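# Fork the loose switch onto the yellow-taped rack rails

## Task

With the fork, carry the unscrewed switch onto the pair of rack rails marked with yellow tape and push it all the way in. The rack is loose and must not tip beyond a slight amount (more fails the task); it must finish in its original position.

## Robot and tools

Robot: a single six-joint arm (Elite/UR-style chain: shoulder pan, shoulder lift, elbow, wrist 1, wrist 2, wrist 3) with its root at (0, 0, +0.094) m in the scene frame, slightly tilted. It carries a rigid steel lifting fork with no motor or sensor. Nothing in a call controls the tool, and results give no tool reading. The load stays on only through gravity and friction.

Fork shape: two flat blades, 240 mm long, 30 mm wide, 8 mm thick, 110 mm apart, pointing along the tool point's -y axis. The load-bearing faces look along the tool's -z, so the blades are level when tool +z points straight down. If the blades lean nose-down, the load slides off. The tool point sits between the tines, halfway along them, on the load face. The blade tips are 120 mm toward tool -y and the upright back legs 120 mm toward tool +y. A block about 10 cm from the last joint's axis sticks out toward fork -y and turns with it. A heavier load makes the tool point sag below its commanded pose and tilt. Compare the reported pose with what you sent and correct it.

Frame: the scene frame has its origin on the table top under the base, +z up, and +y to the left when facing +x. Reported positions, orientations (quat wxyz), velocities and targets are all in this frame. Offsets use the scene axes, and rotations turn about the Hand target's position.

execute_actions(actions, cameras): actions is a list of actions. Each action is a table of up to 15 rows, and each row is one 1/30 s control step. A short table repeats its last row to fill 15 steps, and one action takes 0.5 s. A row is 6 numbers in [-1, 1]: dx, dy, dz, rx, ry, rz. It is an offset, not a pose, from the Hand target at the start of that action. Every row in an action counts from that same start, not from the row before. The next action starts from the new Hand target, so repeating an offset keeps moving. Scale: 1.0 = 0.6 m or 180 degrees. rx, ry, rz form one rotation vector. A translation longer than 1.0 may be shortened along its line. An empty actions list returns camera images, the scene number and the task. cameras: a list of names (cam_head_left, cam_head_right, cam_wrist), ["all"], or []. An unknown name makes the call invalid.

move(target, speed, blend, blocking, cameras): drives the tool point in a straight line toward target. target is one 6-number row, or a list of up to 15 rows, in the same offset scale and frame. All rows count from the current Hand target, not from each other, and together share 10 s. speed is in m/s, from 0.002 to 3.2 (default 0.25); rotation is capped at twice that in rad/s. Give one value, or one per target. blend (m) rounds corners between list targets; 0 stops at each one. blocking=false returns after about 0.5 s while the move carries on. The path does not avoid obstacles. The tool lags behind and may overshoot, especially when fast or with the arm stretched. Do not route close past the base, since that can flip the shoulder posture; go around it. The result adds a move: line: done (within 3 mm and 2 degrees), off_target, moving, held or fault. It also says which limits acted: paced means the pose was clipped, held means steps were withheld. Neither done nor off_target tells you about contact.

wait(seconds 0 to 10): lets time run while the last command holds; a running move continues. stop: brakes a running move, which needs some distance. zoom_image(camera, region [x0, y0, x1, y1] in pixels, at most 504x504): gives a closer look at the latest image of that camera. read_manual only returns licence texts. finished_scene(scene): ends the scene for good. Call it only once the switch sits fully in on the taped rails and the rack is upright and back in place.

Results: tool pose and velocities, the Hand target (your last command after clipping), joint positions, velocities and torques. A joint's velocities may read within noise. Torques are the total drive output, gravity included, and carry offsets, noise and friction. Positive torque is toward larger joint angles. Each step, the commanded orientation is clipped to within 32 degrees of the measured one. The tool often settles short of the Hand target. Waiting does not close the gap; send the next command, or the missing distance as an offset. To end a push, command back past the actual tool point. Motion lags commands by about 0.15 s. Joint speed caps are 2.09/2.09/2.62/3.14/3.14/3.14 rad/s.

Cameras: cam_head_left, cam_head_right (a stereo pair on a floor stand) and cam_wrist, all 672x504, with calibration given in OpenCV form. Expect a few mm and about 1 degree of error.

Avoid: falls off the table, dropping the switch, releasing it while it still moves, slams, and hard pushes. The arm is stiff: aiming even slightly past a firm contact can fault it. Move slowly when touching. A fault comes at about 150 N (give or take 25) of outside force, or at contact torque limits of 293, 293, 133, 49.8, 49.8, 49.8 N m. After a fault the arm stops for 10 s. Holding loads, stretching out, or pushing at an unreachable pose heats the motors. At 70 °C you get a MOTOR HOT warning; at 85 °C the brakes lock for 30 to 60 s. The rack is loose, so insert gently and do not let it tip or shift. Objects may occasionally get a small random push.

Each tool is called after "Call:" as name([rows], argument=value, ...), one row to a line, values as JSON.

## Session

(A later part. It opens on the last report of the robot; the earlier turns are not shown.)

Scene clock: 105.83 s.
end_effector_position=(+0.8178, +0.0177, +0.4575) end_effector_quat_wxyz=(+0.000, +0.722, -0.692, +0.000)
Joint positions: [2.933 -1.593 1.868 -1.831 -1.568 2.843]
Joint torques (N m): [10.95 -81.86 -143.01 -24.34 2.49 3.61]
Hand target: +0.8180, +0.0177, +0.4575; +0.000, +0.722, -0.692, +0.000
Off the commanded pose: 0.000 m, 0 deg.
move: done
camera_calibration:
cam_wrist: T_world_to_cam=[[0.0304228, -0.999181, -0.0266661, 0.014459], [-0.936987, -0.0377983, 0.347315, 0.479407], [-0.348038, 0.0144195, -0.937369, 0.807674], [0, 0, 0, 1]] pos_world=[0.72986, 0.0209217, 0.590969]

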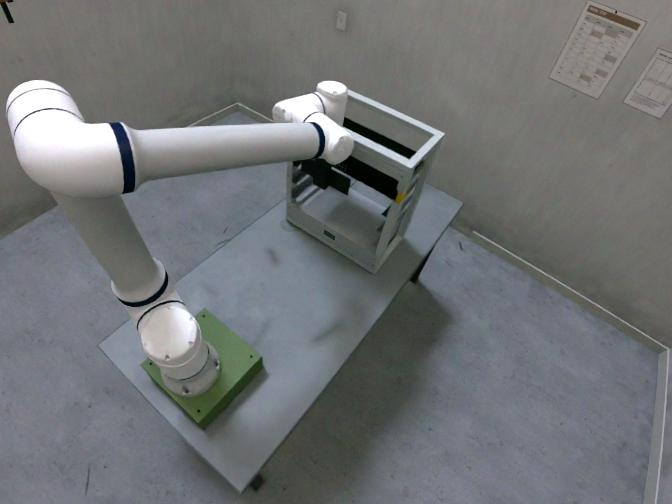

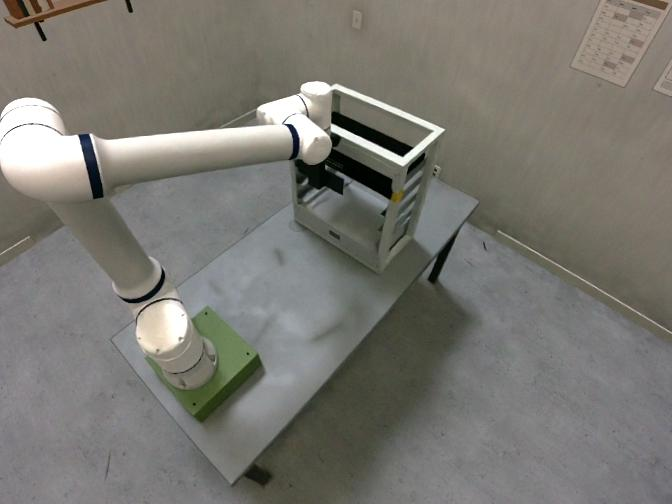

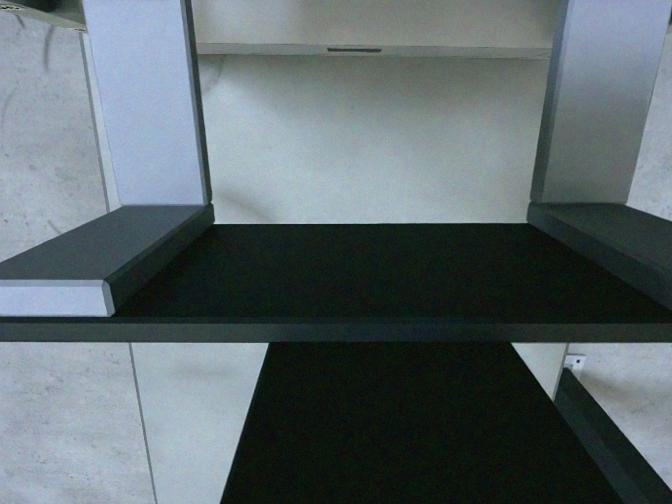

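Call:
move([
  [0, 0, -0.032, 0, 0, 0],
  [0, 0, -0.051, 0, 0, 0],
], speed=0.025)

Call:
move(target=[-0.3333, -0.011, 0, 0, 0, 0], speed=0.2, cameras=["cam_head_left","cam_head_right"])

Call:
zoom_image(camera="cam_head_right", region=[270, 100, 430, 280])

Scene clock: 112.27 s.
end_effector_position=(+0.8180, +0.0177, +0.4271) end_effector_quat_wxyz=(+0.000, +0.722, -0.692, +0.000)
Joint positions: [2.933 -1.577 1.909 -1.887 -1.568 2.843]
Joint torques (N m): [11.02 -48.83 -73.7 -10.37 -1.72 3.47]
Hand target: +0.8180, +0.0177, +0.4269; +0.000, +0.722, -0.692, +0.000
Off the commanded pose: 0.000 m, 0 deg.
move: done

Scene clock: 113.97 s.
end_effector_position=(+0.6182, +0.0111, +0.4269) end_effector_quat_wxyz=(+0.000, +0.722, -0.692, +0.000)
Joint positions: [2.808 -1.951 2.198 -1.802 -1.57 2.718]
Joint torques (N m): [-22.27 -38.28 -74.03 -5.31 2.06 -2.18]
Hand target: +0.6180, +0.0111, +0.4269; +0.000, +0.722, -0.692, +0.000
Off the commanded pose: 0.000 m, 0 deg.
move: done
Images, in order (width x height): cam_head_left 672x504, cam_head_right 672x504.

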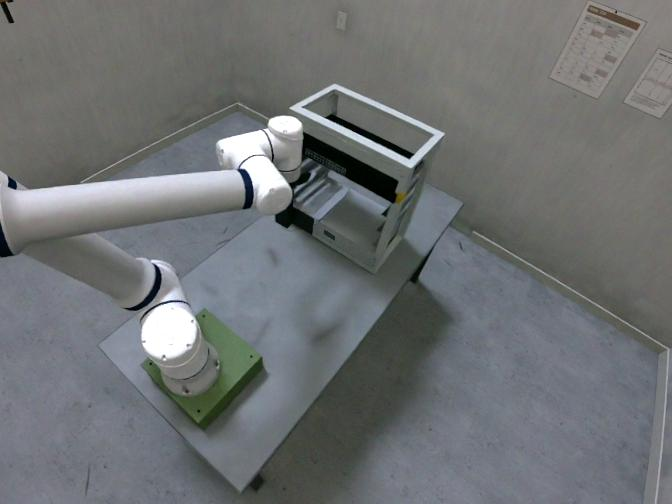

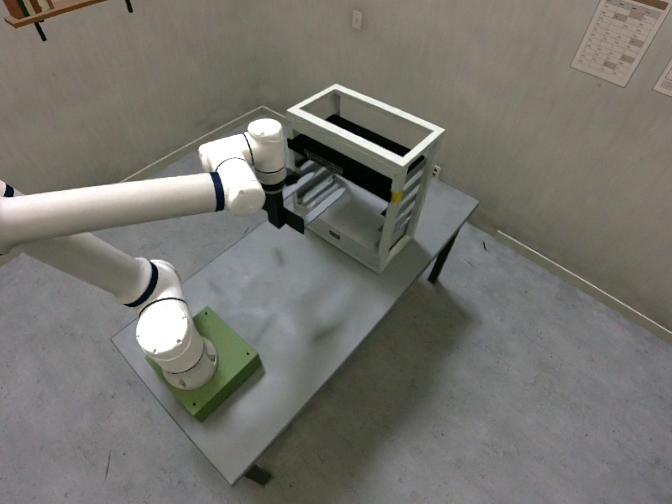

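Scaled by 2.800.

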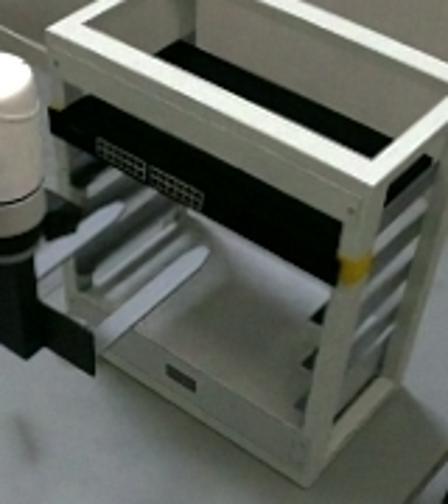

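Call:
move([
  [0, 0, 0.0635, 0, 0, 0],
  [0.0583, 0.0019, 0.0635, 0, 0, 0],
], speed=0.08)

Call:
move(target=[0.0067, 0.0002, 0, 0, 0, 0], speed=0.02, cameras=["cam_head_left","cam_head_right"])

Call:
zoom_image(camera="cam_head_right", region=[270, 100, 430, 280])

Call:
zoom_image(camera="cam_head_right", region=[365, 175, 415, 225])

Scene clock: 120.60 s.
end_effector_position=(+0.6528, +0.0122, +0.4650) end_effector_quat_wxyz=(+0.000, +0.722, -0.692, +0.000)
Joint positions: [2.837 -1.896 2.096 -1.756 -1.569 2.747]
Joint torques (N m): [12.27 -13.88 -110.93 -16.04 1.45 1.09]
Hand target: +0.6530, +0.0122, +0.4650; +0.000, +0.722, -0.692, +0.000
Off the commanded pose: 0.000 m, 0 deg.
move: done

Scene clock: 121.30 s.
end_effector_position=(+0.6569, +0.0123, +0.4650) end_effector_quat_wxyz=(+0.000, +0.722, -0.692, +0.000)
Joint positions: [2.84 -1.888 2.091 -1.759 -1.569 2.75]
Joint torques (N m): [13.45 -13.1 -111.54 -16.48 5.31 0.52]
Hand target: +0.6570, +0.0123, +0.4650; +0.000, +0.722, -0.692, +0.000
Off the commanded pose: 0.000 m, 0 deg.
move: done
Images, in order (width x height): cam_head_left 672x504, cam_head_right 672x504.

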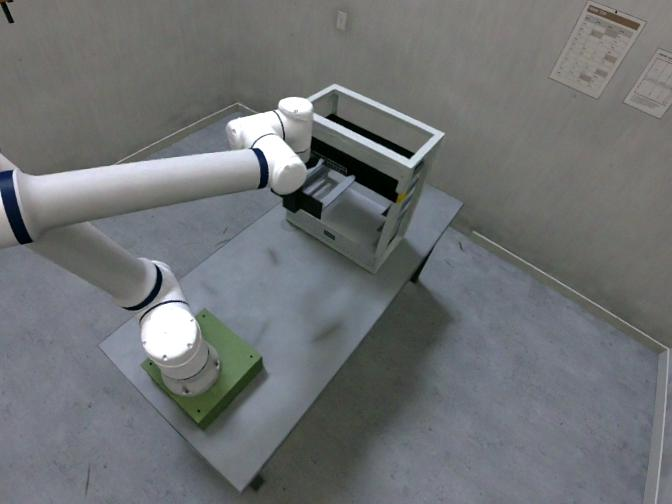

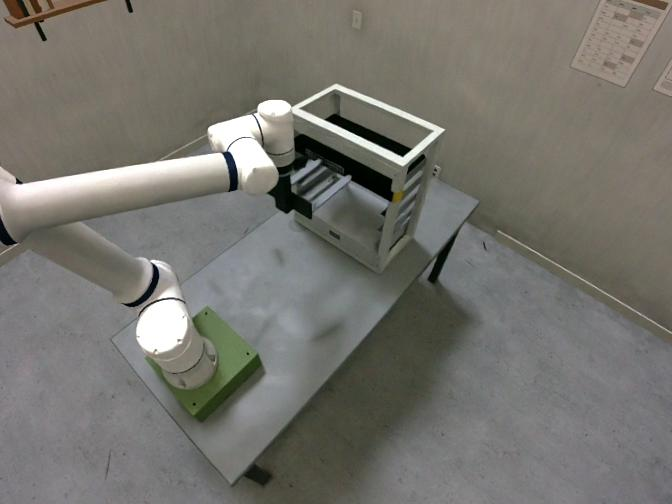

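Scaled by 2.800.

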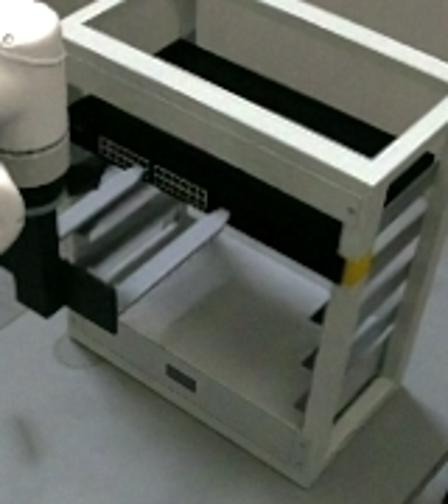

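Scaled by 10.080.

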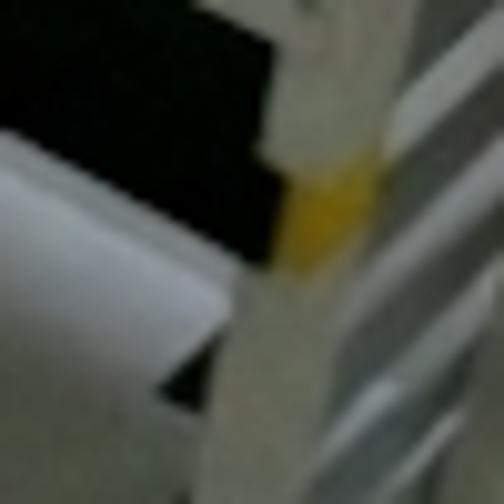

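Continue in small steps.

Call:
move(target=[0.0033, 0.0001, 0, 0, 0, 0], speed=0.01)

Call:
move(target=[0.0033, 0.0001, 0, 0, 0, 0], speed=0.01, cameras=["cam_head_left","cam_head_right"])

Call:
zoom_image(camera="cam_head_right", region=[365, 175, 415, 225])

Call:
zoom_image(camera="cam_head_right", region=[275, 110, 325, 160])

Call:
zoom_image(camera="cam_head_left", region=[365, 175, 415, 225])

Scene clock: 125.93 s.
end_effector_position=(+0.6589, +0.0124, +0.4650) end_effector_quat_wxyz=(+0.000, +0.722, -0.692, +0.000)
Joint positions: [2.842 -1.884 2.089 -1.76 -1.569 2.752]
Joint torques (N m): [12.98 -12.3 -112.11 -16.89 5.45 0.52]
Hand target: +0.6590, +0.0124, +0.4650; +0.000, +0.722, -0.692, +0.000
Off the commanded pose: 0.000 m, 0 deg.
move: done

Scene clock: 126.63 s.
end_effector_position=(+0.6609, +0.0124, +0.4650) end_effector_quat_wxyz=(+0.000, +0.722, -0.692, +0.000)
Joint positions: [2.843 -1.88 2.086 -1.761 -1.569 2.753]
Joint torques (N m): [14.77 -13.23 -111.89 -16.73 5.62 0.54]
Hand target: +0.6610, +0.0124, +0.4650; +0.000, +0.722, -0.692, +0.000
Off the commanded pose: 0.000 m, 0 deg.
move: done
Images, in order (width x height): cam_head_left 672x504, cam_head_right 672x504.

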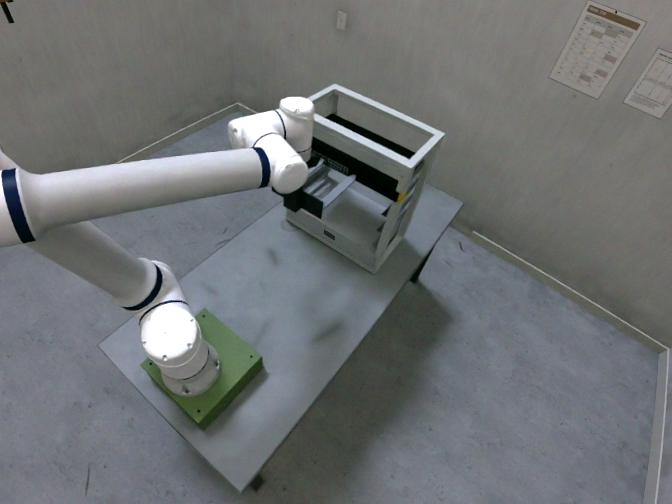

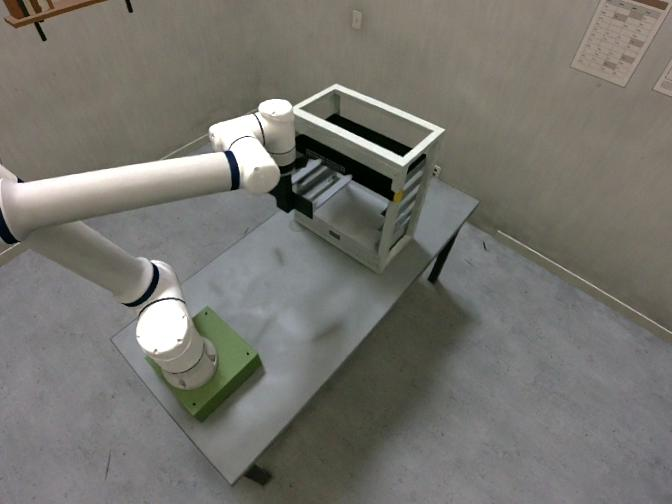

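Scaled by 10.080.

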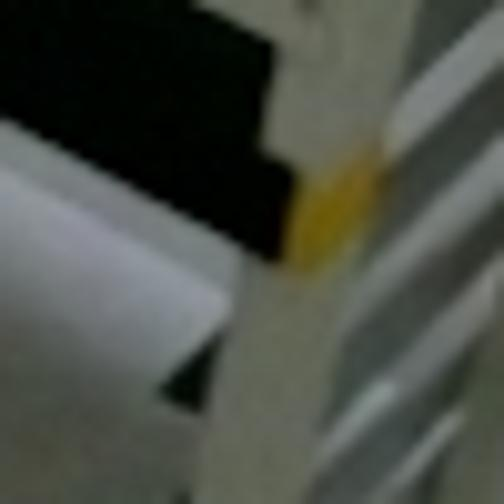

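Scaled by 10.080.

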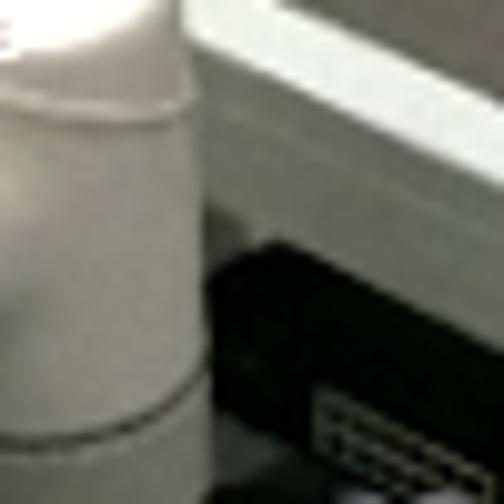

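Scaled by 10.080.

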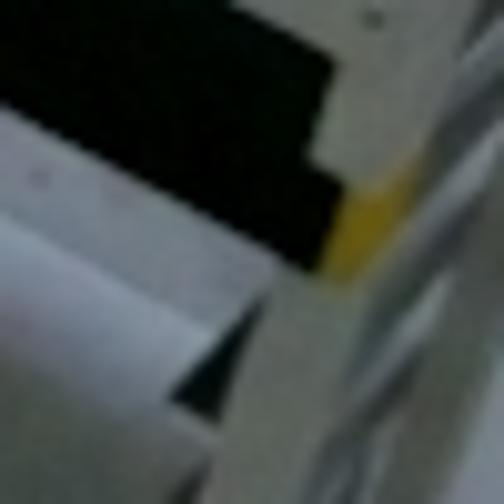

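Call:
move(target=[0.0025, 0.0001, 0, 0, 0, 0], speed=0.01)

Call:
move(target=[0.002, 0.0001, 0, 0, 0, 0], speed=0.01)

Scene clock: 129.10 s.
end_effector_position=(+0.6624, +0.0125, +0.4651) end_effector_quat_wxyz=(+0.000, +0.722, -0.692, +0.000)
Joint positions: [2.844 -1.877 2.084 -1.762 -1.569 2.754]
Joint torques (N m): [11.91 -1.38 -111.52 -19.98 5.65 0.41]
Hand target: +0.6625, +0.0125, +0.4650; +0.000, +0.722, -0.692, +0.000
Off the commanded pose: 0.000 m, 0 deg.
move: done

Scene clock: 129.80 s.
end_effector_position=(+0.6636, +0.0126, +0.4650) end_effector_quat_wxyz=(+0.000, +0.722, -0.692, +0.000)
Joint positions: [2.845 -1.875 2.082 -1.763 -1.569 2.755]
Joint torques (N m): [9.55 -0.12 -110.95 -19.81 5.22 0.95]
Hand target: +0.6637, +0.0126, +0.4650; +0.000, +0.722, -0.692, +0.000
Off the commanded pose: 0.000 m, 0 deg.
move: done

Call:
execute_actions(actions=[])

Call:
zoom_image(camera="cam_head_right", region=[365, 175, 415, 225])

Call:
zoom_image(camera="cam_head_right", region=[270, 100, 430, 280])

Call:
zoom_image(camera="cam_head_left", region=[365, 175, 415, 225])

Scene clock: 134.00 s.
end_effector_position=(+0.6637, +0.0126, +0.4650) end_effector_quat_wxyz=(+0.000, +0.722, -0.692, +0.000)
Joint positions: [2.845 -1.875 2.082 -1.763 -1.569 2.755]
Joint velocities: within noise
Joint torques (N m): [11.55 -1.85 -111.03 -19.85 4.58 0.81]
Hand target: +0.6637, +0.0126, +0.4650; +0.000, +0.722, -0.692, +0.000
Off the commanded pose: 0.000 m, 0 deg.
camera_calibration:
cam_wrist: T_world_to_cam=[[0.0304566, -0.999183, -0.0265721, 0.0141758], [-0.936985, -0.0377972, 0.347318, 0.332217], [-0.348039, 0.0143195, -0.937371, 0.761148], [0, 0, 0, 1]] pos_world=[0.57576, 0.0158219, 0.598469]

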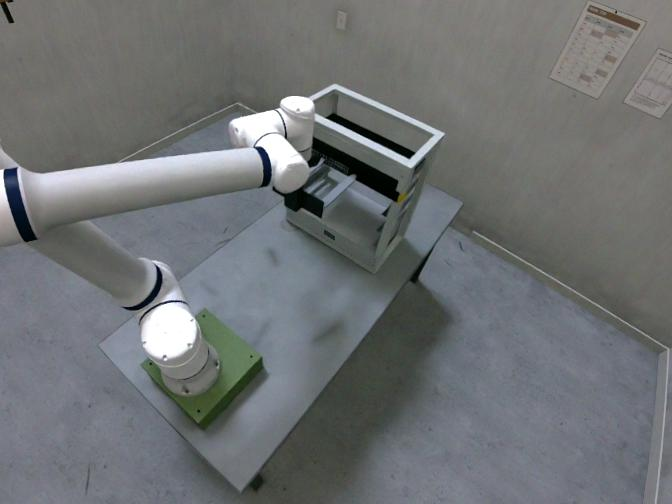

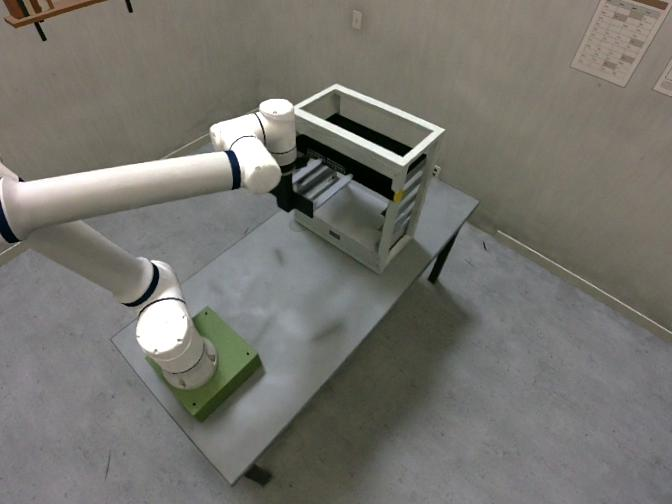

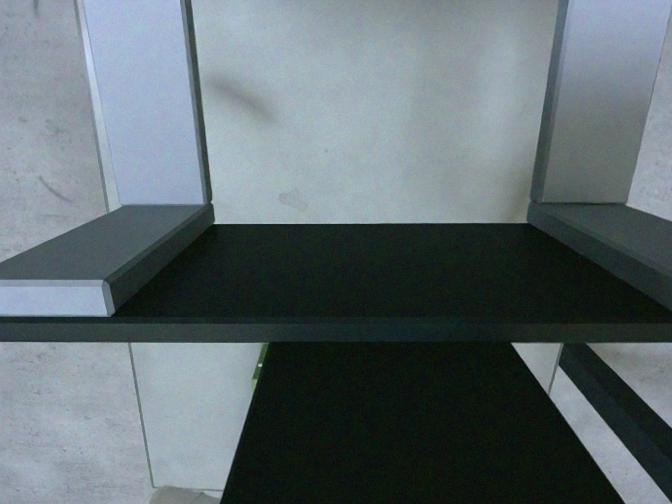

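Scaled by 10.080.

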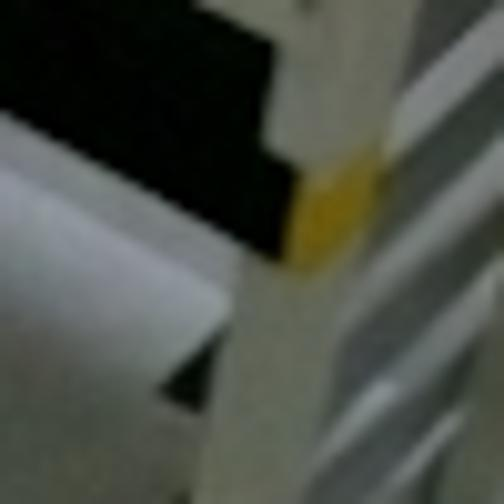

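Scaled by 2.800.

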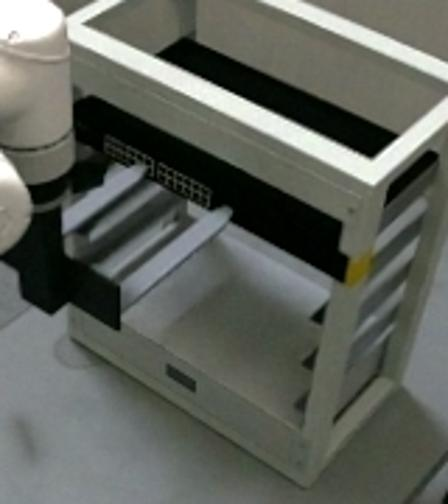

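Scaled by 10.080.

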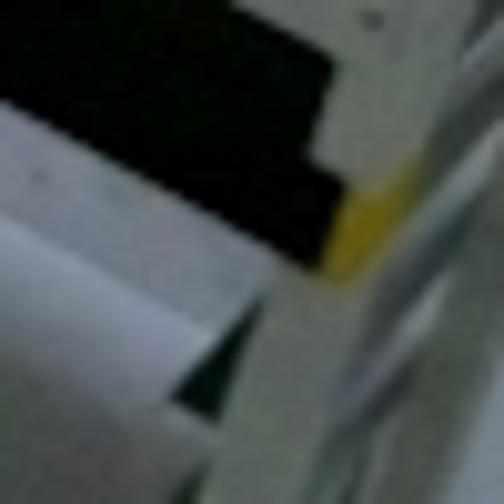

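Call:
move(target=[0.002, 0.0001, 0, 0, 0, 0], speed=0.008)

Call:
zoom_image(camera="cam_head_right", region=[275, 110, 325, 160])

Scene clock: 137.23 s.
end_effector_position=(+0.6648, +0.0126, +0.4650) end_effector_quat_wxyz=(+0.000, +0.722, -0.692, +0.000)
Joint positions: [2.846 -1.872 2.081 -1.764 -1.569 2.756]
Joint torques (N m): [13.62 8.4 -117.67 -24.49 5.04 -1.67]
Hand target: +0.6649, +0.0126, +0.4650; +0.000, +0.722, -0.692, +0.000
Off the commanded pose: 0.000 m, 0 deg.
move: done

Scaled by 10.080.
This view is cut from an older image: the scene may have changed since it was taken.

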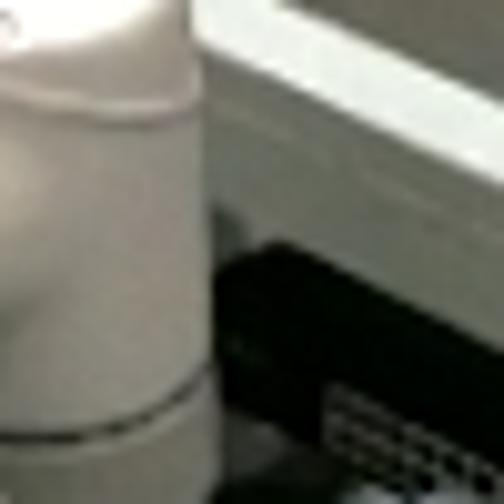

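Call:
move(target=[0.0012, 0, 0, 0, 0, 0], speed=0.005)

Call:
move([
  [-0.0333, -0.0011, 0, 0, 0, 0],
  [-0.167, -0.005, 0, 0, 0, 0],
], speed=0.15, cameras=["cam_head_left","cam_head_right"])

Call:
zoom_image(camera="cam_head_right", region=[270, 100, 430, 280])

Call:
zoom_image(camera="cam_head_right", region=[275, 120, 325, 170])

Call:
zoom_image(camera="cam_head_left", region=[270, 120, 320, 170])

Call:
zoom_image(camera="cam_head_right", region=[365, 175, 415, 225])

Scene clock: 143.60 s.
end_effector_position=(+0.6656, +0.0126, +0.4650) end_effector_quat_wxyz=(+0.000, +0.722, -0.692, +0.000)
Joint positions: [2.847 -1.871 2.08 -1.765 -1.569 2.757]
Joint torques (N m): [16.12 17.67 -123.45 -30.97 8.05 -3.52]
Hand target: +0.6656, +0.0126, +0.4650; +0.000, +0.722, -0.692, +0.000
Off the commanded pose: 0.000 m, 0 deg.
move: done

Scene clock: 145.50 s.
end_effector_position=(+0.5656, +0.0096, +0.4650) end_effector_quat_wxyz=(+0.000, +0.722, -0.692, +0.000)
Joint positions: [2.755 -2.077 2.196 -1.674 -1.571 2.665]
Joint torques (N m): [-21.62 -27.4 -77.25 -5.54 2.13 -2.38]
Hand target: +0.5654, +0.0096, +0.4650; +0.000, +0.722, -0.692, +0.000
Off the commanded pose: 0.000 m, 0 deg.
move: done
Images, in order (width x height): cam_head_left 672x504, cam_head_right 672x504.

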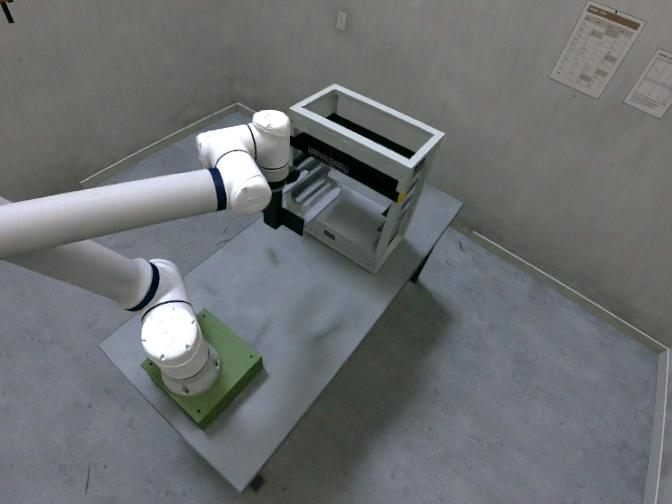

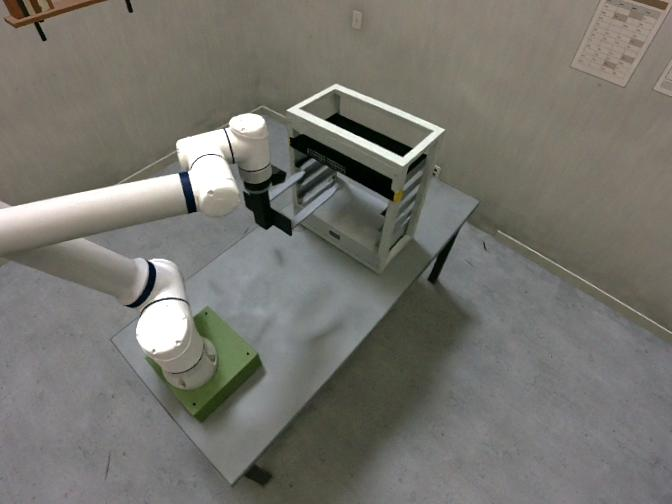

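Scaled by 2.800.

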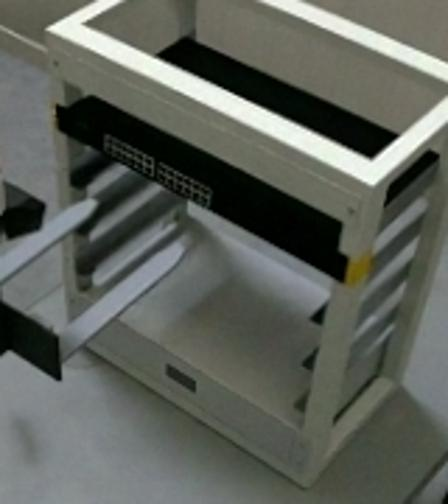

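Scaled by 10.080.

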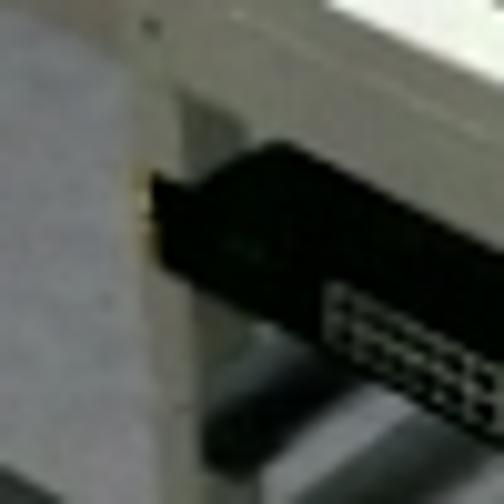

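Scaled by 10.080.

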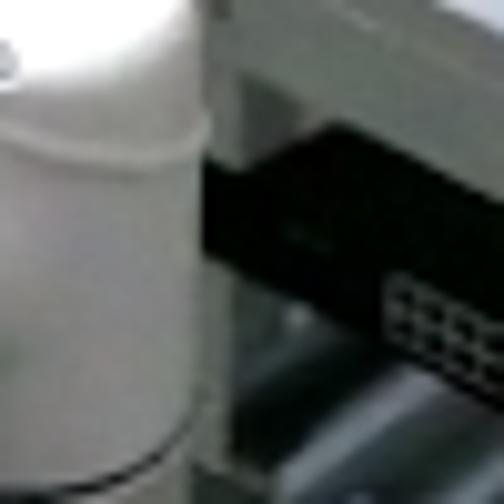

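Scaled by 10.080.

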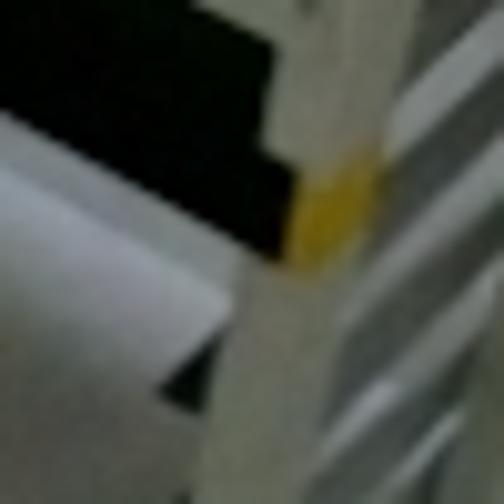

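Call:
finished_scene(scene=2)

The scene is finished: the task was done.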